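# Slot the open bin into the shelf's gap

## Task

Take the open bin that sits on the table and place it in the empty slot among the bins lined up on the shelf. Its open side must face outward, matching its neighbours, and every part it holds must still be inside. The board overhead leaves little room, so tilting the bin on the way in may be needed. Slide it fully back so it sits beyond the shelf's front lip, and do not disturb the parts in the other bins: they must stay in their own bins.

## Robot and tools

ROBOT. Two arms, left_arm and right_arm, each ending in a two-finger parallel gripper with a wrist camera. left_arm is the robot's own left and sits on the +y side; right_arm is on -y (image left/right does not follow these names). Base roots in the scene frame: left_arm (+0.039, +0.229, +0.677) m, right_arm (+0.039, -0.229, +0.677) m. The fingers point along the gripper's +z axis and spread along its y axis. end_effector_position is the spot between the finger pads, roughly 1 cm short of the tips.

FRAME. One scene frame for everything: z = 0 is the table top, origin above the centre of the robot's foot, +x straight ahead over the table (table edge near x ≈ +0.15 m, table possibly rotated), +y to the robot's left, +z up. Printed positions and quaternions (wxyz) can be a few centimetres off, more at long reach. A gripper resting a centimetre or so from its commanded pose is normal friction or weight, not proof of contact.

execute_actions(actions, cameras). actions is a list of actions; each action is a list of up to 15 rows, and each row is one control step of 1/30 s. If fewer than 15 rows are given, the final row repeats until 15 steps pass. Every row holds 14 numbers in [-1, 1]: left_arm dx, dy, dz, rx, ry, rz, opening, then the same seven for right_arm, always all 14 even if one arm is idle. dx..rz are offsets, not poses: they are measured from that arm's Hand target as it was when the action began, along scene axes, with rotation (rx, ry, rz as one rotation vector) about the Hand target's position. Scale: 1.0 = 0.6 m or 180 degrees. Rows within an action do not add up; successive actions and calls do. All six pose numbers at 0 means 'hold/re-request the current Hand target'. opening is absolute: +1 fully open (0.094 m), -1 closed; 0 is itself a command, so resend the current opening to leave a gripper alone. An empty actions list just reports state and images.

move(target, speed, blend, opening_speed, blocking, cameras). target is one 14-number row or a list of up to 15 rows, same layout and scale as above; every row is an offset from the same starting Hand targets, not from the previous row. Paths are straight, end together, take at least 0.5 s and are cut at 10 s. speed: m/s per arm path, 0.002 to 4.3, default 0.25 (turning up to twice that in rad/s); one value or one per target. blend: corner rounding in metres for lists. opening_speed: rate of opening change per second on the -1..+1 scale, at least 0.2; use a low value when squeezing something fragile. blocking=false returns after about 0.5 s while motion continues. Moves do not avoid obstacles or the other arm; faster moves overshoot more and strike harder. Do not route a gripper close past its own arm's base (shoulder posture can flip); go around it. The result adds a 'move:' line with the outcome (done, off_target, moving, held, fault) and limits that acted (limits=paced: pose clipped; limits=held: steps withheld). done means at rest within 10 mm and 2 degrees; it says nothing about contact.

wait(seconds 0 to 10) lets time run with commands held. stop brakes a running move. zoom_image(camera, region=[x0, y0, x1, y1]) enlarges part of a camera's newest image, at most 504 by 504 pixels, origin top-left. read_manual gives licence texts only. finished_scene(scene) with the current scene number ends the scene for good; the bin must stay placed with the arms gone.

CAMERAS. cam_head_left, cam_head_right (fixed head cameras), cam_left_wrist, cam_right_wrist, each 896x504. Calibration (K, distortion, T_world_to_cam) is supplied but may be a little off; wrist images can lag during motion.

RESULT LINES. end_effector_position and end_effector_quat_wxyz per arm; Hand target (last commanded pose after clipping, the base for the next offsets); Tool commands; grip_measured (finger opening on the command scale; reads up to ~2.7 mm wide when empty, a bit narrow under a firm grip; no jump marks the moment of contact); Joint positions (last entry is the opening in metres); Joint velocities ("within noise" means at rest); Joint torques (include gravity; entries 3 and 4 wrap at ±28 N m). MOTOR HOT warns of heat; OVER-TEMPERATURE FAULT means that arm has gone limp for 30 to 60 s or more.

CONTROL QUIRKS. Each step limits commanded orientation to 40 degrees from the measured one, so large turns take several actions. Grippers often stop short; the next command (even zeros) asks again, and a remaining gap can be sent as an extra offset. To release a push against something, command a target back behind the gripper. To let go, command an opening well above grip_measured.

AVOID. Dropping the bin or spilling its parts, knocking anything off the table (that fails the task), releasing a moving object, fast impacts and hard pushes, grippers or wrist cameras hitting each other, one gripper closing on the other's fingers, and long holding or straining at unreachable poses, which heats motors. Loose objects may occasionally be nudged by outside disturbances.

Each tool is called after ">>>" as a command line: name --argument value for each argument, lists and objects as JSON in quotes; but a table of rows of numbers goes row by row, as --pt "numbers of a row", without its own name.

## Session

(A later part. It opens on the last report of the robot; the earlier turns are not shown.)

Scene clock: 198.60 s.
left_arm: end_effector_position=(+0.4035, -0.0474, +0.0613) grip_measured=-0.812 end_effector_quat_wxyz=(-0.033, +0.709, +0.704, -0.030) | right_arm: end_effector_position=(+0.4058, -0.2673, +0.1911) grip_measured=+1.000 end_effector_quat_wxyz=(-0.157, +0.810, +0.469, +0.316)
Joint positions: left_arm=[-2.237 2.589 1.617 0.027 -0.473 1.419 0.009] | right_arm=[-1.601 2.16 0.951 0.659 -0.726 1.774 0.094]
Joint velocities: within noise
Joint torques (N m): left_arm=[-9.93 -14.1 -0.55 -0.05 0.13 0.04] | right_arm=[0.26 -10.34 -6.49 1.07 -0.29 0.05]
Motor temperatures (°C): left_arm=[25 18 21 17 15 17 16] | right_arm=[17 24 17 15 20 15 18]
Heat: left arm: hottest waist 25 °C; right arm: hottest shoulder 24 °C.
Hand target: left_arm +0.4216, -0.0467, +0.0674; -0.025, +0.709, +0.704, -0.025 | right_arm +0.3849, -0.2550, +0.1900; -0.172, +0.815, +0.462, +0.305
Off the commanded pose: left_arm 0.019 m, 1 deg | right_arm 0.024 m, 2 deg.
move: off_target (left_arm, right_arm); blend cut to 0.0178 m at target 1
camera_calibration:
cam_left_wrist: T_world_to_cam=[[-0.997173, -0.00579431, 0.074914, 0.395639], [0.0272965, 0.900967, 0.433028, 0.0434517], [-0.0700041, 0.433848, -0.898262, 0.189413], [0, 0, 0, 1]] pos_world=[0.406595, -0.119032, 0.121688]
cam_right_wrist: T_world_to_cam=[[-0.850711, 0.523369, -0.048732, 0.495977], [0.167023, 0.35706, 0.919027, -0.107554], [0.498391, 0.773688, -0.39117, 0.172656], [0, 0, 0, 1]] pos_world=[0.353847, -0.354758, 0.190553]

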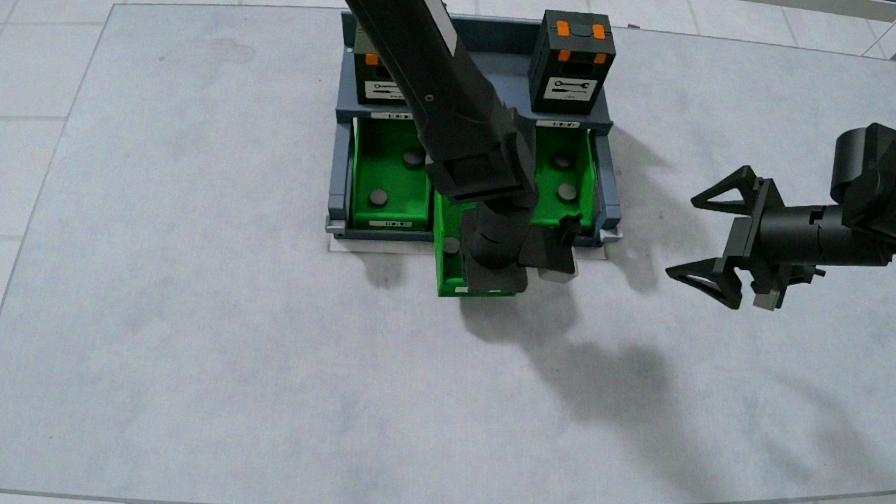

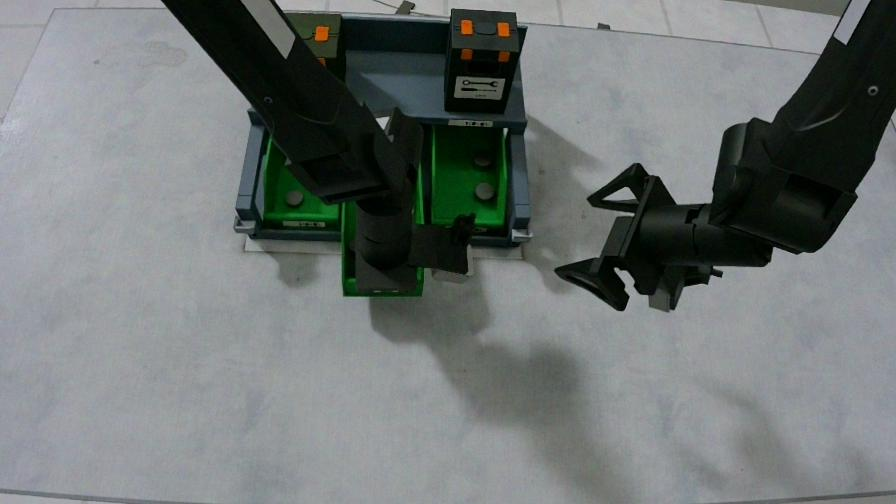

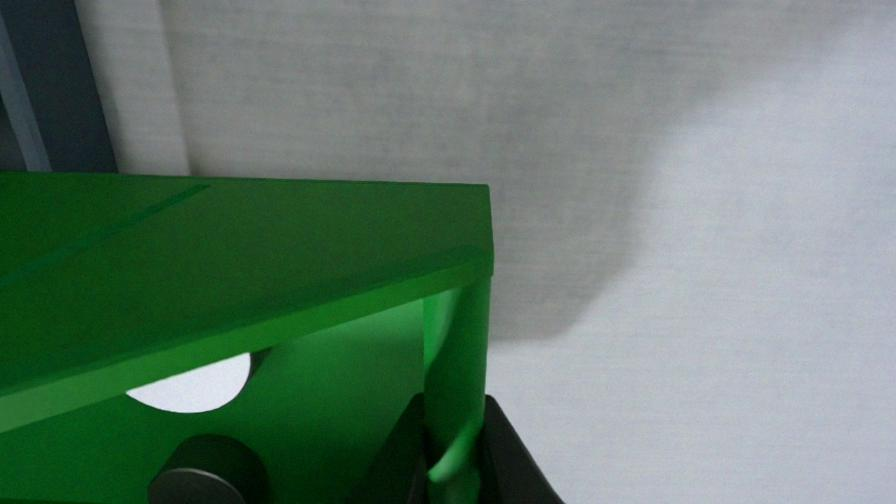

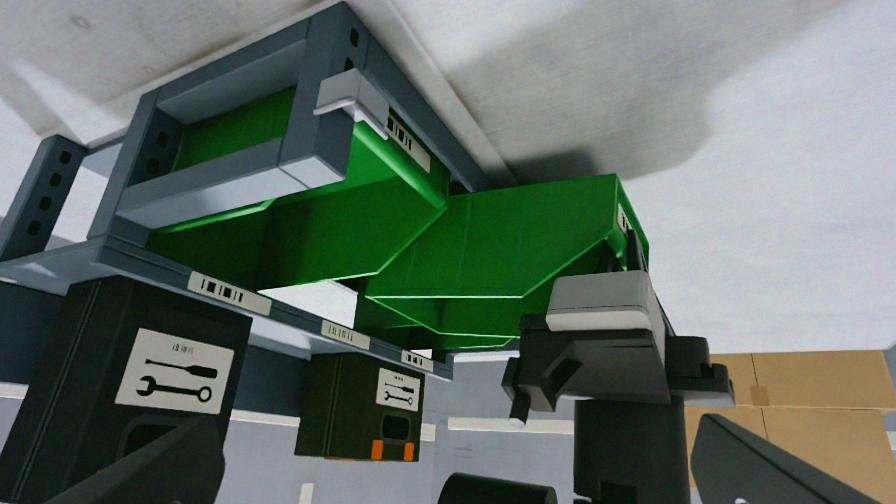

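>>> zoom_image --camera "cam_head_left" --region '[320, 100, 630, 310]'

Scaled by 1.626 from the camera's 896x504 image, which has a finer 1280x720 frame.

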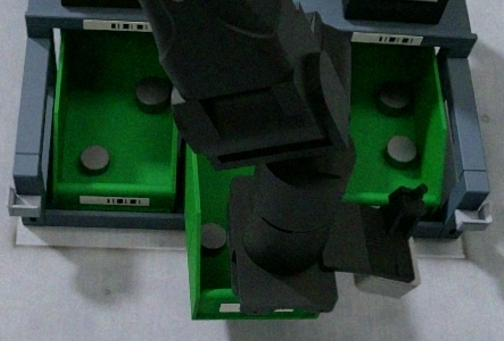

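>>> move --pt "0.015 0.0075 -0.002 0 0 -0.0167 -0.88 0 0 0 0 0 0 1" --pt "0.115 0.0015 -0.004 0 0 -0.0167 -0.88 0 0 0 0 0 0 1" --speed 0.08

>>> zoom_image --camera "cam_right_wrist" --region '[250, 100, 650, 400]'

Scene clock: 234.73 s.
left_arm: end_effector_position=(+0.4680, -0.0470, +0.0566) grip_measured=-0.812 end_effector_quat_wxyz=(-0.036, +0.729, +0.683, -0.032) | right_arm: end_effector_position=(+0.4058, -0.2673, +0.1911) grip_measured=+1.000 end_effector_quat_wxyz=(-0.157, +0.810, +0.469, +0.316)
Joint positions: left_arm=[-2.225 2.584 1.783 -0.147 -0.469 1.482 0.009] | right_arm=[-1.601 2.16 0.951 0.659 -0.726 1.774 0.094]
Joint velocities: within noise
Joint torques (N m): left_arm=[-10.23 -15.79 0.99 0.21 0.16 0.03] | right_arm=[0.21 -10.34 -6.52 1.09 -0.29 0.05]
Motor temperatures (°C): left_arm=[25 20 20 17 15 17 16] | right_arm=[17 24 18 15 20 15 18]
Heat: left arm: hottest waist 25 °C; right arm: hottest shoulder 24 °C.
Hand target: left_arm +0.4909, -0.0456, +0.0650; -0.025, +0.727, +0.685, -0.024 | right_arm +0.3849, -0.2550, +0.1900; -0.172, +0.815, +0.462, +0.305
Off the commanded pose: left_arm 0.024 m, 1 deg | right_arm 0.024 m, 2 deg.
move: off_target (left_arm, right_arm)
camera_calibration:
cam_left_wrist: T_world_to_cam=[[-0.995394, 0.0500517, 0.0817712, 0.461621], [0.0806954, 0.897929, 0.432681, 0.0182182], [-0.0517682, 0.437286, -0.897831, 0.181144], [0, 0, 0, 1]] pos_world=[0.467402, -0.118675, 0.117007]
cam_right_wrist: T_world_to_cam=[[-0.850711, 0.523369, -0.048732, 0.495977], [0.167023, 0.35706, 0.919027, -0.107554], [0.498391, 0.773688, -0.39117, 0.172656], [0, 0, 0, 1]] pos_world=[0.353847, -0.354758, 0.190553]

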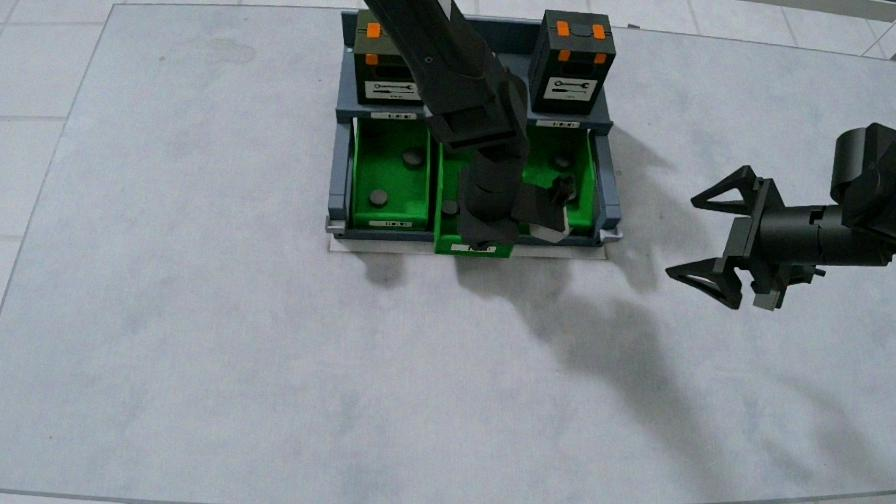

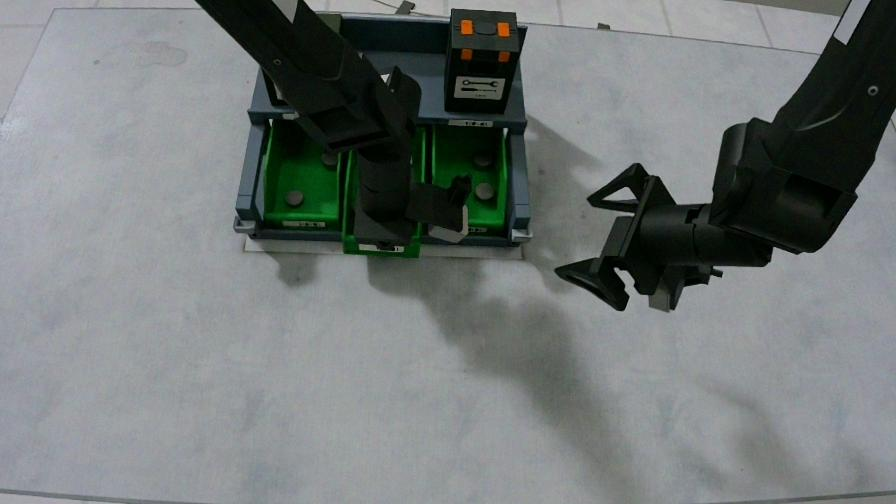

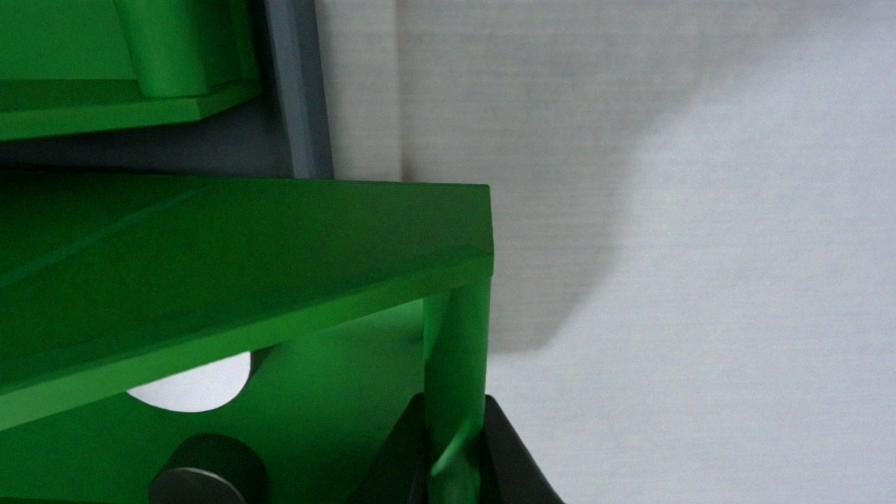

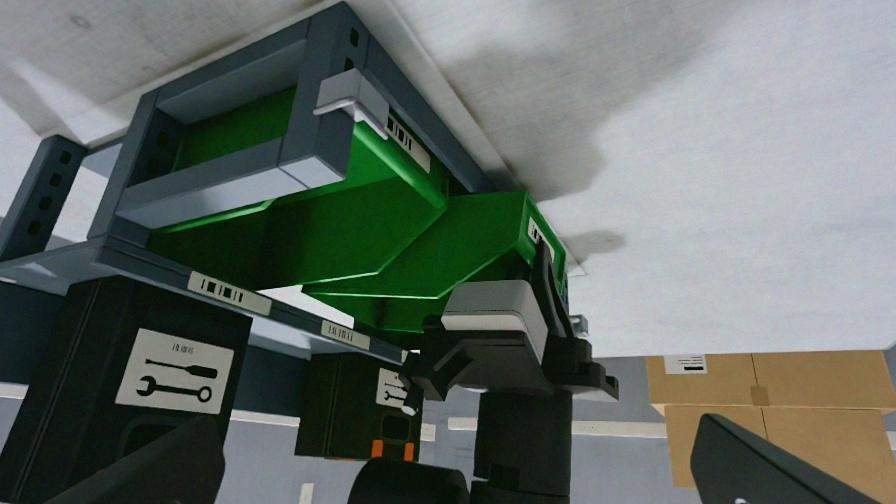

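Scaled by 1.260 from the camera's 896x504 image, which has a finer 1280x720 frame.

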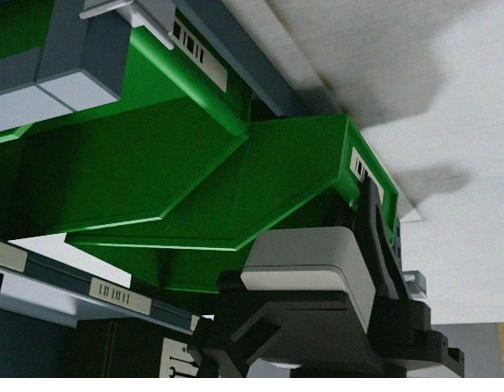

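>>> move --pt "0.062 0.0 0.0 0 0 -0.0056 -0.88 0 0 0 0 0 0 1" --pt "0.062 0.0 -0.012 -0.0013 -0.0222 -0.0056 -0.88 0 0 0 0 0 0 1" --speed 0.06

>>> zoom_image --camera "cam_right_wrist" --region '[250, 100, 650, 400]'

Scene clock: 263.80 s.
left_arm: end_effector_position=(+0.5186, -0.0462, +0.0552) grip_measured=-0.812 end_effector_quat_wxyz=(-0.008, +0.734, +0.679, -0.007) | right_arm: end_effector_position=(+0.4058, -0.2673, +0.1911) grip_measured=+1.000 end_effector_quat_wxyz=(-0.157, +0.810, +0.469, +0.316)
Joint positions: left_arm=[-2.217 2.584 1.864 -0.142 -0.468 1.541 0.009] | right_arm=[-1.601 2.16 0.951 0.659 -0.726 1.774 0.094]
Joint velocities: within noise
Joint torques (N m): left_arm=[-10.81 -15.15 1.13 0.95 0.11 0.04] | right_arm=[-0.44 -10.34 -6.45 1.14 -0.27 0.05]
Motor temperatures (°C): left_arm=[25 21 20 17 15 17 16] | right_arm=[17 24 18 15 20 15 18]
Heat: left arm: hottest waist 25 °C; right arm: hottest shoulder 24 °C.
Hand target: left_arm +0.5284, -0.0458, +0.0579; +0.000, +0.734, +0.679, +0.000 | right_arm +0.3849, -0.2550, +0.1900; -0.172, +0.815, +0.462, +0.305
Off the commanded pose: left_arm 0.010 m, 1 deg | right_arm 0.024 m, 2 deg.
move: off_target (right_arm)
camera_calibration:
cam_left_wrist: T_world_to_cam=[[-0.997877, 0.0647056, 0.00735131, 0.518195], [0.0615346, 0.899932, 0.431666, 0.0240362], [0.0213156, 0.431202, -0.902003, 0.144219], [0, 0, 0, 1]] pos_world=[0.512542, -0.117349, 0.115901]
cam_right_wrist: T_world_to_cam=[[-0.850711, 0.523369, -0.048732, 0.495977], [0.167023, 0.35706, 0.919027, -0.107554], [0.498391, 0.773688, -0.39117, 0.172656], [0, 0, 0, 1]] pos_world=[0.353847, -0.354758, 0.190553]

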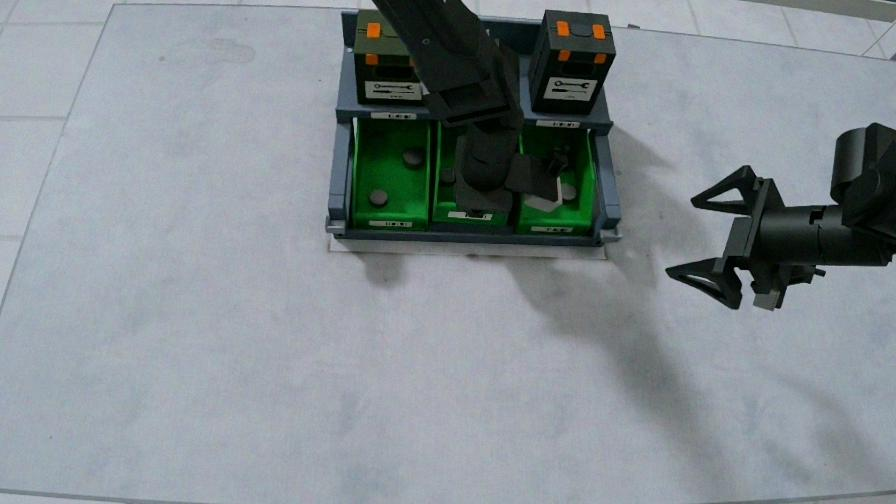

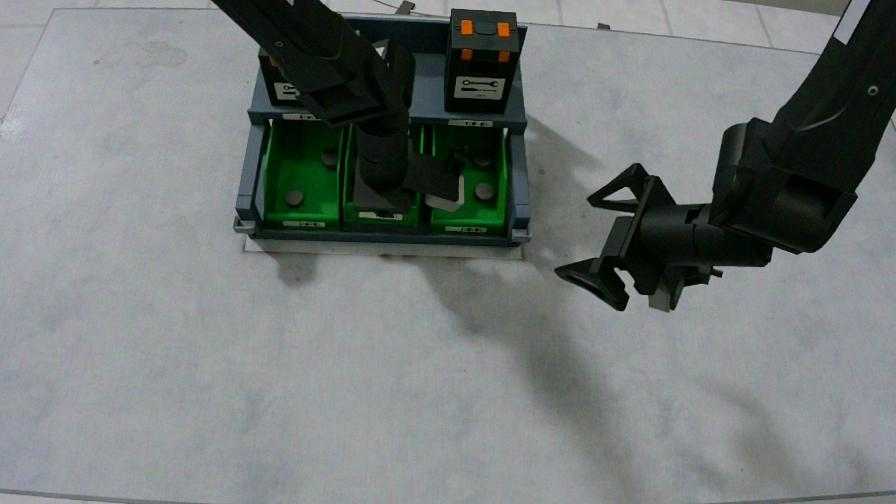

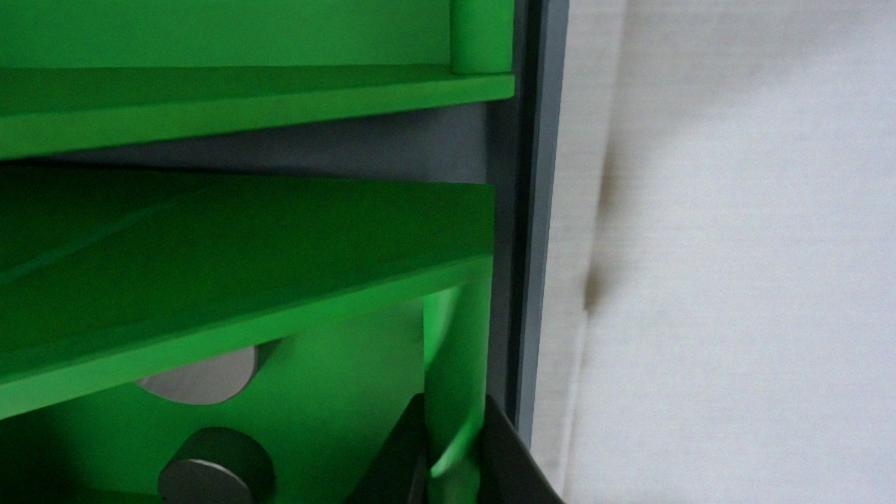

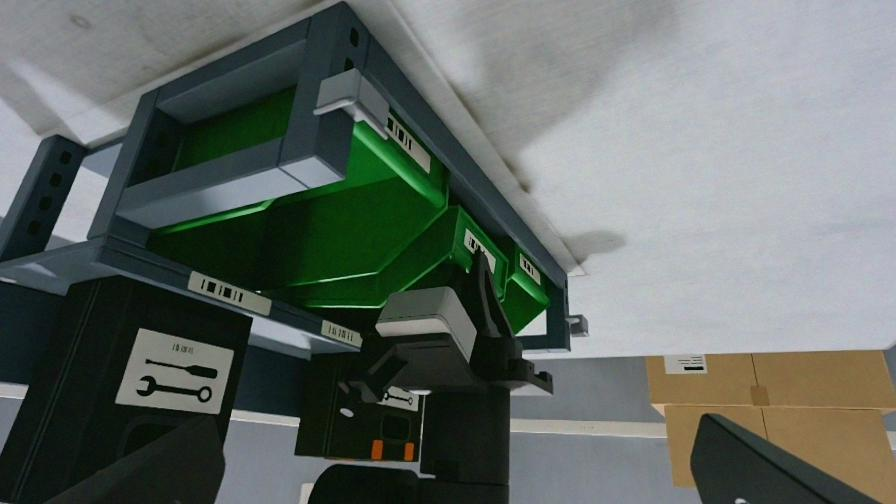

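Scaled by 1.260 from the camera's 896x504 image, which has a finer 1280x720 frame.

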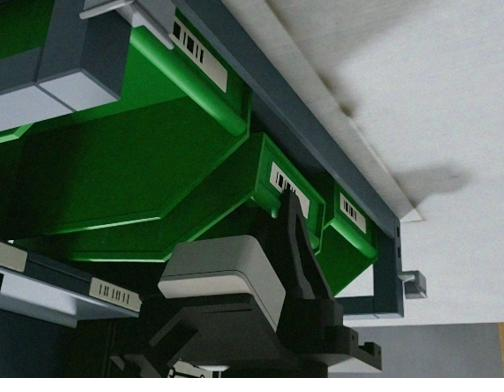

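>>> move --pt "-0.006 0.0 -0.015 -0.0007 -0.0111 0 -0.88 0 0 0 0 0 0 1" --pt "-0.025 0.0 -0.032 -0.0012 -0.02 0 -0.88 0 0 0 0 0 0 1" --speed 0.06

>>> zoom_image --camera "cam_right_wrist" --region '[300, 150, 620, 400]'

Scene clock: 273.10 s.
left_arm: end_effector_position=(+0.5096, -0.0444, +0.0386) grip_measured=-0.812 end_effector_quat_wxyz=(+0.017, +0.733, +0.680, +0.018) | right_arm: end_effector_position=(+0.4058, -0.2673, +0.1911) grip_measured=+1.000 end_effector_quat_wxyz=(-0.157, +0.810, +0.469, +0.316)
Joint positions: left_arm=[-2.206 2.62 1.843 -0.002 -0.463 1.581 0.009] | right_arm=[-1.601 2.16 0.951 0.659 -0.726 1.775 0.094]
Joint velocities: within noise
Joint torques (N m): left_arm=[-10.34 -13.86 0.9 1.01 0.17 0.01] | right_arm=[0.5 -10.4 -6.54 1.14 -0.32 0.08]
Motor temperatures (°C): left_arm=[25 21 20 17 15 17 16] | right_arm=[17 24 18 15 20 15 18]
Heat: left arm: hottest waist 25 °C; right arm: hottest shoulder 24 °C.
Hand target: left_arm +0.5130, -0.0455, +0.0385; +0.023, +0.734, +0.679, +0.022 | right_arm +0.3849, -0.2550, +0.1900; -0.172, +0.815, +0.462, +0.305
Off the commanded pose: left_arm 0.004 m, 1 deg | right_arm 0.024 m, 2 deg.
move: off_target (right_arm)
camera_calibration:
cam_left_wrist: T_world_to_cam=[[-0.996209, 0.0606738, -0.0623379, 0.510863], [0.0278992, 0.901597, 0.431677, 0.0474214], [0.0823951, 0.428302, -0.899872, 0.0973959], [0, 0, 0, 1]] pos_world=[0.499579, -0.115466, 0.0990192]
cam_right_wrist: T_world_to_cam=[[-0.85058, 0.523609, -0.0484603, 0.495962], [0.167337, 0.356889, 0.919037, -0.107728], [0.498511, 0.773605, -0.391181, 0.172587], [0, 0, 0, 1]] pos_world=[0.353846, -0.354757, 0.190553]

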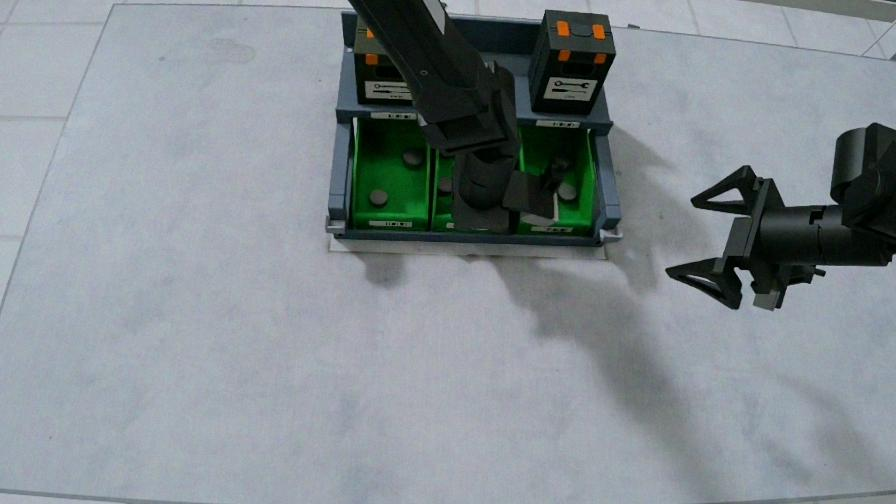

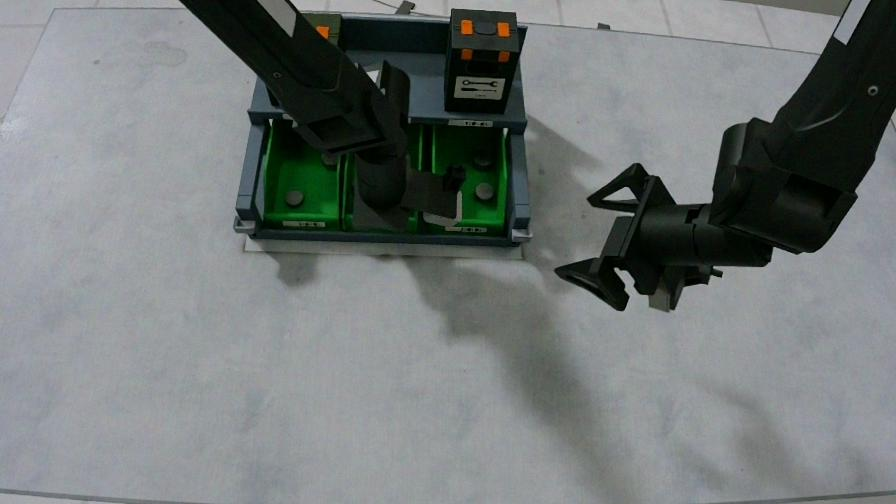

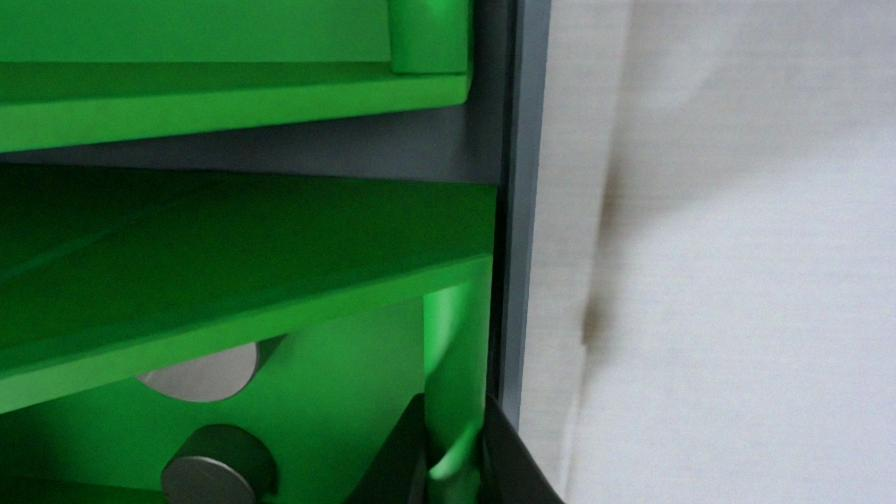

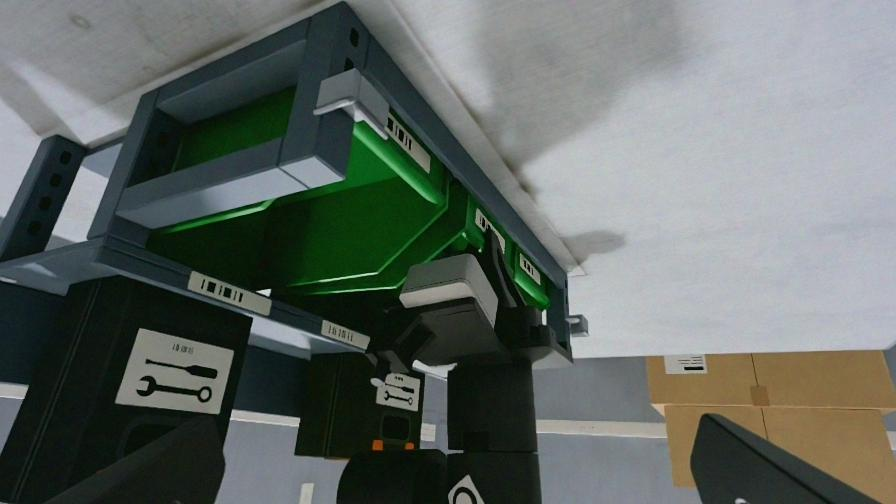

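Scaled by 1.575 from the camera's 896x504 image, which has a finer 1280x720 frame.

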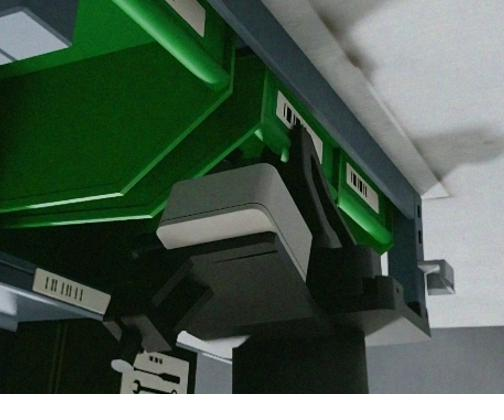

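>>> move --pt "0.006 0.0 -0.012 0 0 0 -0.88 0 0 0 0 0 0 1" --speed 0.05 --cameras '["cam_left_wrist","cam_right_wrist"]'

>>> zoom_image --camera "cam_right_wrist" --region '[300, 150, 620, 400]'

Scene clock: 283.40 s.
left_arm: end_effector_position=(+0.5132, -0.0466, +0.0348) grip_measured=-0.812 end_effector_quat_wxyz=(+0.021, +0.732, +0.680, +0.019) | right_arm: end_effector_position=(+0.4058, -0.2673, +0.1911) grip_measured=+1.000 end_effector_quat_wxyz=(-0.157, +0.810, +0.469, +0.316)
Joint positions: left_arm=[-2.205 2.632 1.864 -0.001 -0.46 1.585 0.009] | right_arm=[-1.601 2.16 0.951 0.659 -0.726 1.775 0.094]
Joint velocities: within noise
Joint torques (N m): left_arm=[-10.17 -13.51 2.04 0.42 0.18 0.02] | right_arm=[0.62 -10.52 -6.45 1.1 -0.29 0.08]
Motor temperatures (°C): left_arm=[25 20 20 17 15 17 16] | right_arm=[17 24 18 15 20 15 18]
Heat: left arm: hottest waist 25 °C; right arm: hottest shoulder 24 °C.
Hand target: left_arm +0.5167, -0.0456, +0.0314; +0.023, +0.734, +0.679, +0.022 | right_arm +0.3849, -0.2550, +0.1900; -0.172, +0.815, +0.462, +0.305
Off the commanded pose: left_arm 0.005 m, 0 deg | right_arm 0.024 m, 2 deg.
move: off_target (right_arm)
camera_calibration:
cam_left_wrist: T_world_to_cam=[[-0.995693, 0.0601428, -0.0705531, 0.51442], [0.0241978, 0.903235, 0.428464, 0.0529758], [0.0894951, 0.424911, -0.9008, 0.09081], [0, 0, 0, 1]] pos_world=[0.502795, -0.117374, 0.0953974]
cam_right_wrist: T_world_to_cam=[[-0.85058, 0.523609, -0.0484603, 0.495962], [0.167337, 0.356889, 0.919037, -0.107728], [0.498511, 0.773605, -0.391181, 0.172587], [0, 0, 0, 1]] pos_world=[0.353846, -0.354757, 0.190553]
Images, in order (width x height): cam_left_wrist 896x504, cam_right_wrist 896x504.

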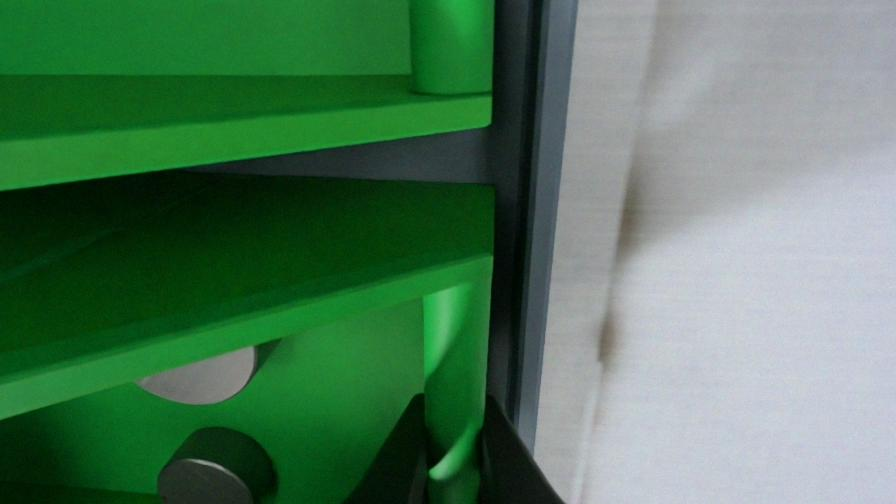

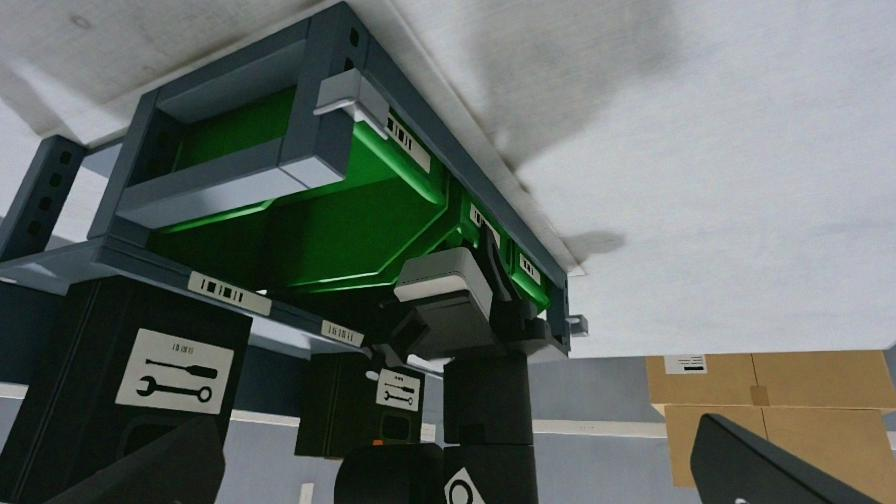

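Scaled by 1.575 from the camera's 896x504 image, which has a finer 1280x720 frame.

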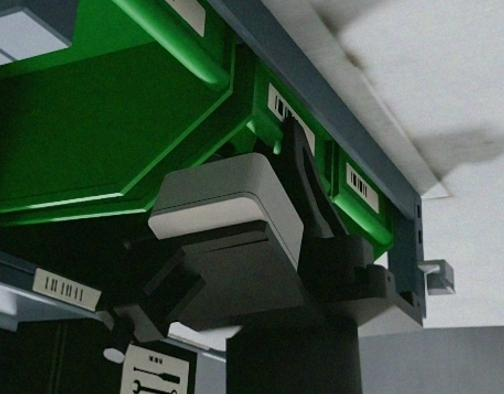

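>>> move --pt "-0.006 0.0 -0.007 0 0 0 -0.88 0 0 0 0 0 0 1" --speed 0.05 --cameras '["cam_left_wrist","cam_right_wrist"]'

Scene clock: 293.63 s.
left_arm: end_effector_position=(+0.5127, -0.0468, +0.0325) grip_measured=-0.812 end_effector_quat_wxyz=(+0.021, +0.732, +0.680, +0.019) | right_arm: end_effector_position=(+0.4058, -0.2673, +0.1911) grip_measured=+1.000 end_effector_quat_wxyz=(-0.157, +0.810, +0.469, +0.316)
Joint positions: left_arm=[-2.204 2.639 1.871 -0.001 -0.458 1.586 0.009] | right_arm=[-1.601 2.16 0.951 0.659 -0.726 1.775 0.094]
Joint velocities: within noise
Joint torques (N m): left_arm=[-9.93 -12.92 1.88 0.64 0.17 0.05] | right_arm=[-0.38 -10.75 -6.31 1.02 -0.32 0.07]
Motor temperatures (°C): left_arm=[25 20 20 17 15 17 16] | right_arm=[17 24 18 15 20 15 18]
Heat: left arm: hottest waist 25 °C; right arm: hottest shoulder 24 °C.
Hand target: left_arm +0.5131, -0.0458, +0.0273; +0.023, +0.734, +0.679, +0.022 | right_arm +0.3849, -0.2550, +0.1900; -0.172, +0.815, +0.462, +0.305
Off the commanded pose: left_arm 0.005 m, 0 deg | right_arm 0.024 m, 2 deg.
move: off_target (right_arm)
camera_calibration:
cam_left_wrist: T_world_to_cam=[[-0.995685, 0.0598216, -0.0709474, 0.513667], [0.0238088, 0.903584, 0.42775, 0.0544619], [0.0896956, 0.424215, -0.901109, 0.0887228], [0, 0, 0, 1]] pos_world=[0.502196, -0.117577, 0.0930962]
cam_right_wrist: T_world_to_cam=[[-0.85058, 0.523609, -0.0484603, 0.495962], [0.167337, 0.356889, 0.919037, -0.107728], [0.498511, 0.773605, -0.391181, 0.172587], [0, 0, 0, 1]] pos_world=[0.353846, -0.354757, 0.190553]
Images, in order (width x height): cam_left_wrist 896x504, cam_right_wrist 896x504.

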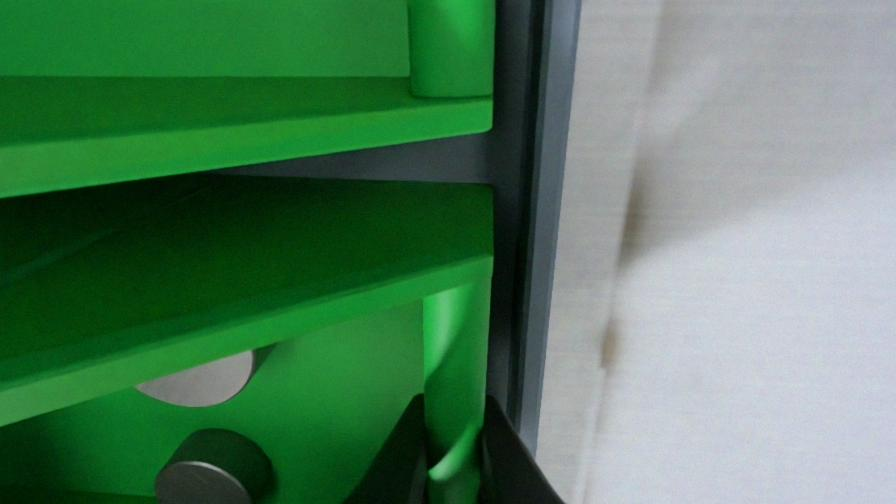

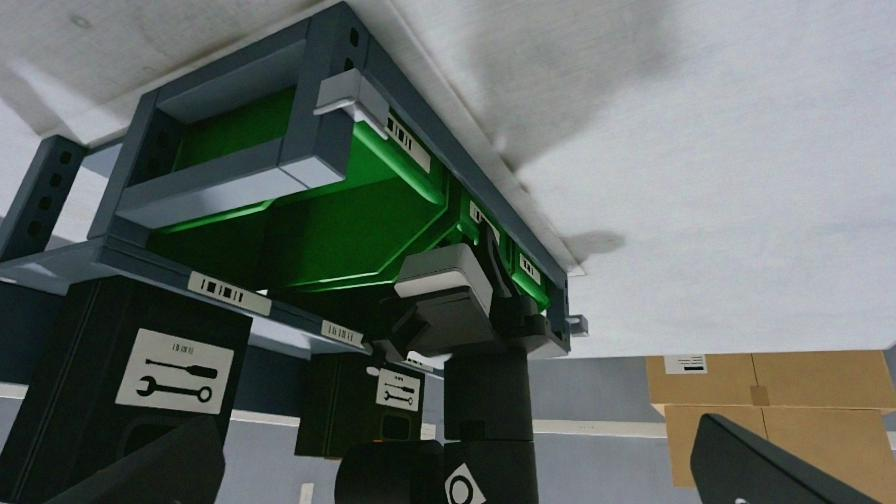

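>>> move --pt "-0.002 0.0 0.006 0 0 0 -0.4 0 0 0 0 0 0 1" --speed 0.05 --opening_speed 0.5 --cameras '["cam_left_wrist","cam_right_wrist"]'

Scene clock: 299.80 s.
left_arm: end_effector_position=(+0.5133, -0.0469, +0.0326) grip_measured=-0.403 end_effector_quat_wxyz=(+0.022, +0.732, +0.681, +0.020) | right_arm: end_effector_position=(+0.4058, -0.2673, +0.1911) grip_measured=+1.000 end_effector_quat_wxyz=(-0.157, +0.810, +0.469, +0.316)
Joint positions: left_arm=[-2.204 2.639 1.871 0.001 -0.458 1.586 0.028] | right_arm=[-1.601 2.16 0.951 0.659 -0.726 1.775 0.094]
Joint velocities: within noise
Joint torques (N m): left_arm=[-10.17 -13.68 0.68 0.77 0.11 0.03] | right_arm=[0.26 -10.4 -6.42 1.18 -0.29 0.02]
Motor temperatures (°C): left_arm=[25 19 20 17 15 17 16] | right_arm=[17 24 18 15 20 15 18]
Heat: left arm: hottest waist 25 °C; right arm: hottest shoulder 24 °C.
Hand target: left_arm +0.5119, -0.0458, +0.0309; +0.023, +0.734, +0.679, +0.022 | right_arm +0.3849, -0.2550, +0.1900; -0.172, +0.815, +0.462, +0.305
Off the commanded pose: left_arm 0.002 m, 0 deg | right_arm 0.024 m, 2 deg.
move: off_target (right_arm)
camera_calibration:
cam_left_wrist: T_world_to_cam=[[-0.995588, 0.0585912, -0.0732914, 0.514307], [0.0216989, 0.903676, 0.427667, 0.0555801], [0.0912892, 0.42419, -0.90096, 0.0879792], [0, 0, 0, 1]] pos_world=[0.502801, -0.11768, 0.0931903]
cam_right_wrist: T_world_to_cam=[[-0.85058, 0.523609, -0.0484603, 0.495962], [0.167337, 0.356889, 0.919037, -0.107728], [0.498511, 0.773605, -0.391181, 0.172587], [0, 0, 0, 1]] pos_world=[0.353846, -0.354757, 0.190553]
Images, in order (width x height): cam_left_wrist 896x504, cam_right_wrist 896x504.

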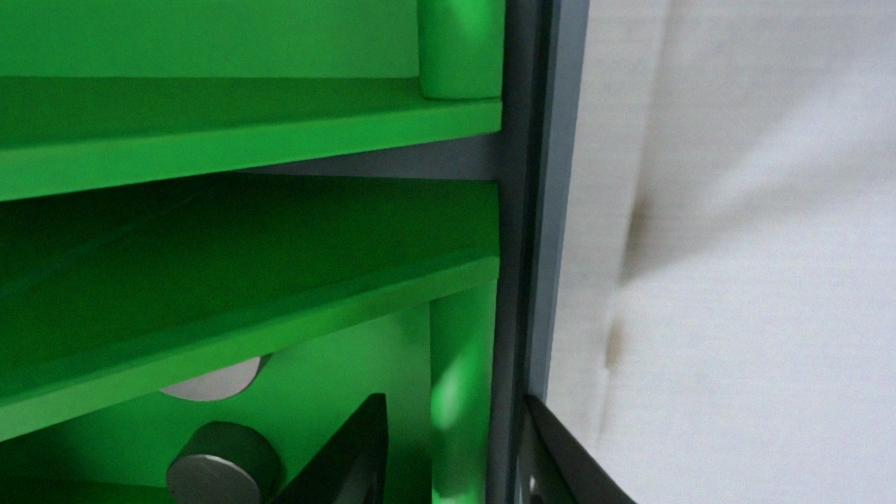

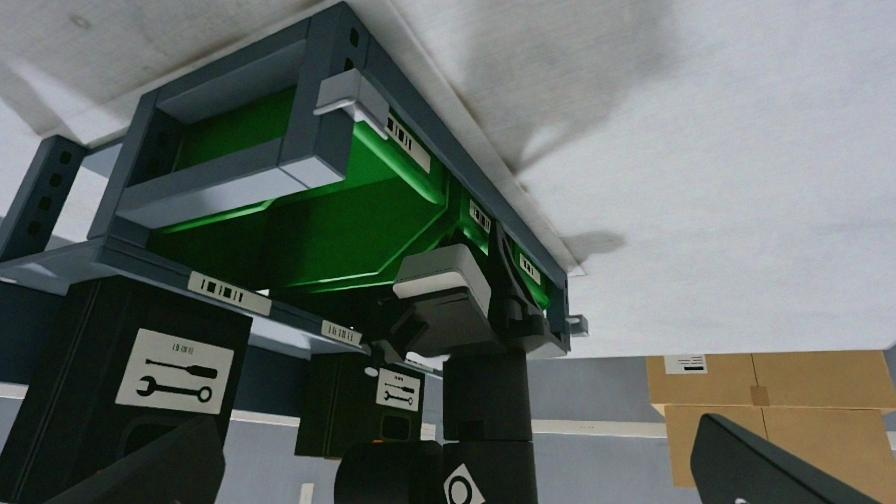

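>>> move --pt "-0.001 0.0 0.03 0 0 0 -0.4 0 0 0 0 0 0 1" --pt "-0.02 0.0 0.16 0 0 0 -0.4 0 0 0 0 0 0 1" --speed 0.12

>>> zoom_image --camera "cam_right_wrist" --region '[300, 100, 620, 380]'

Scene clock: 307.60 s.
left_arm: end_effector_position=(+0.4903, -0.0429, +0.1194) grip_measured=-0.402 end_effector_quat_wxyz=(+0.015, +0.738, +0.674, +0.016) | right_arm: end_effector_position=(+0.4058, -0.2673, +0.1911) grip_measured=+1.000 end_effector_quat_wxyz=(-0.157, +0.810, +0.469, +0.316)
Joint positions: left_arm=[-2.262 2.425 1.548 0.07 -0.503 1.551 0.028] | right_arm=[-1.601 2.16 0.951 0.659 -0.726 1.775 0.094]
Joint velocities: within noise
Joint torques (N m): left_arm=[-10.64 -15.03 -0.21 0.8 -0.04 -0.14] | right_arm=[0.56 -10.64 -6.48 1.05 -0.25 0.04]
Motor temperatures (°C): left_arm=[25 19 20 17 15 17 16] | right_arm=[17 24 18 15 20 15 18]
Heat: left arm: hottest waist 25 °C; right arm: hottest shoulder 24 °C.
Hand target: left_arm +0.5000, -0.0456, +0.1268; +0.023, +0.733, +0.679, +0.022 | right_arm +0.3849, -0.2550, +0.1900; -0.172, +0.815, +0.462, +0.305
Off the commanded pose: left_arm 0.012 m, 1 deg | right_arm 0.024 m, 2 deg.
move: off_target (left_arm, right_arm)
camera_calibration:
cam_left_wrist: T_world_to_cam=[[-0.99534, 0.0777281, -0.0570589, 0.496338], [0.0455035, 0.900365, 0.432749, 0.00292572], [0.0850106, 0.428136, -0.899707, 0.169587], [0, 0, 0, 1]] pos_world=[0.479476, -0.11382, 0.179633]
cam_right_wrist: T_world_to_cam=[[-0.85058, 0.523609, -0.0484603, 0.495962], [0.167337, 0.356889, 0.919037, -0.107728], [0.498511, 0.773605, -0.391181, 0.172587], [0, 0, 0, 1]] pos_world=[0.353846, -0.354757, 0.190553]

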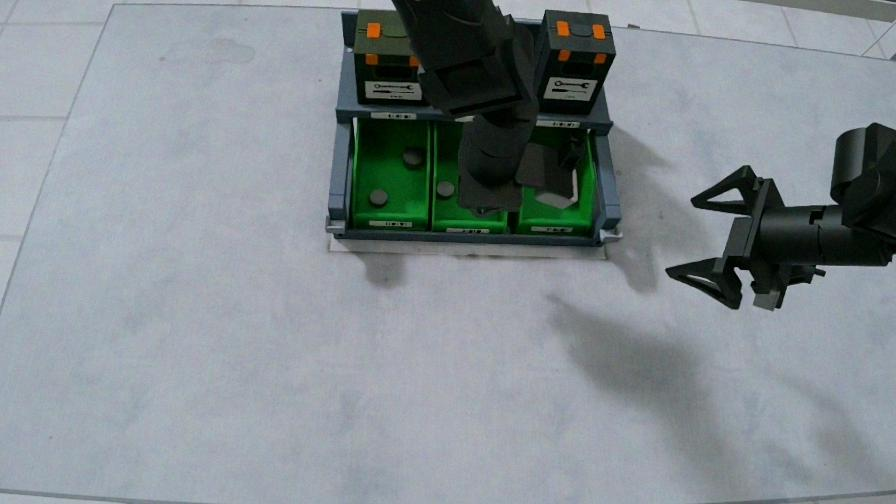

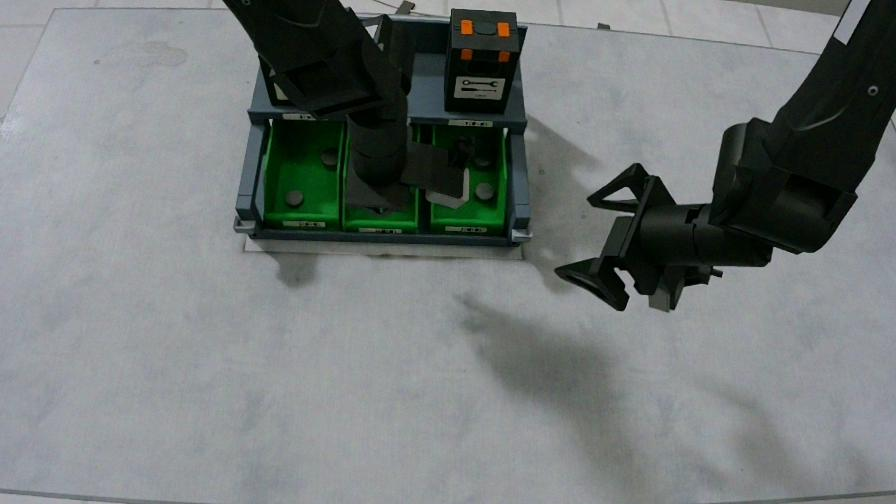

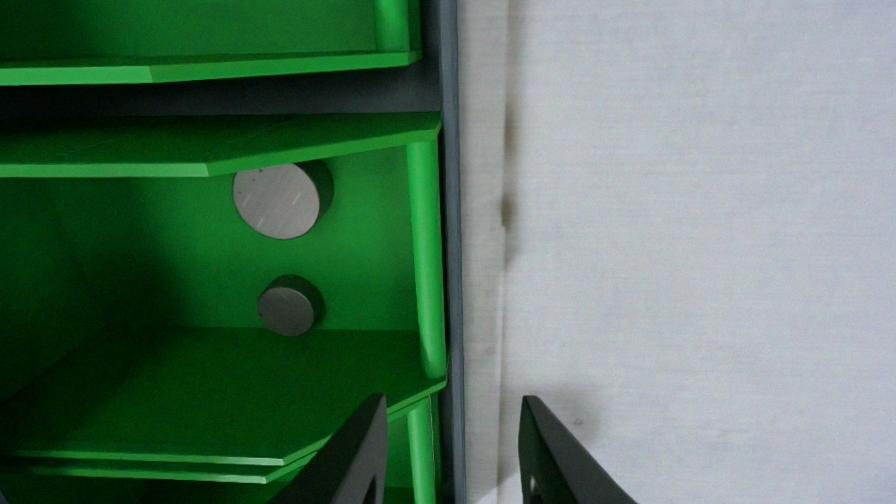

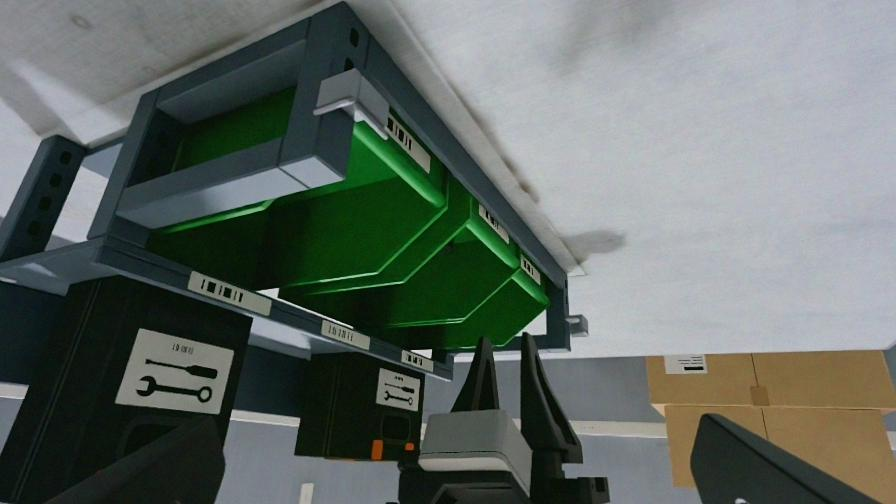

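Scaled by 1.575 from the camera's 896x504 image, which has a finer 1280x720 frame.

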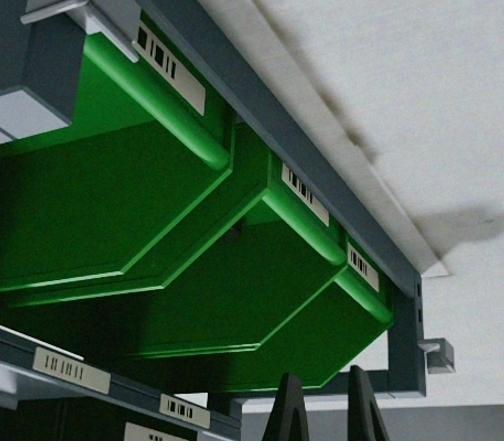

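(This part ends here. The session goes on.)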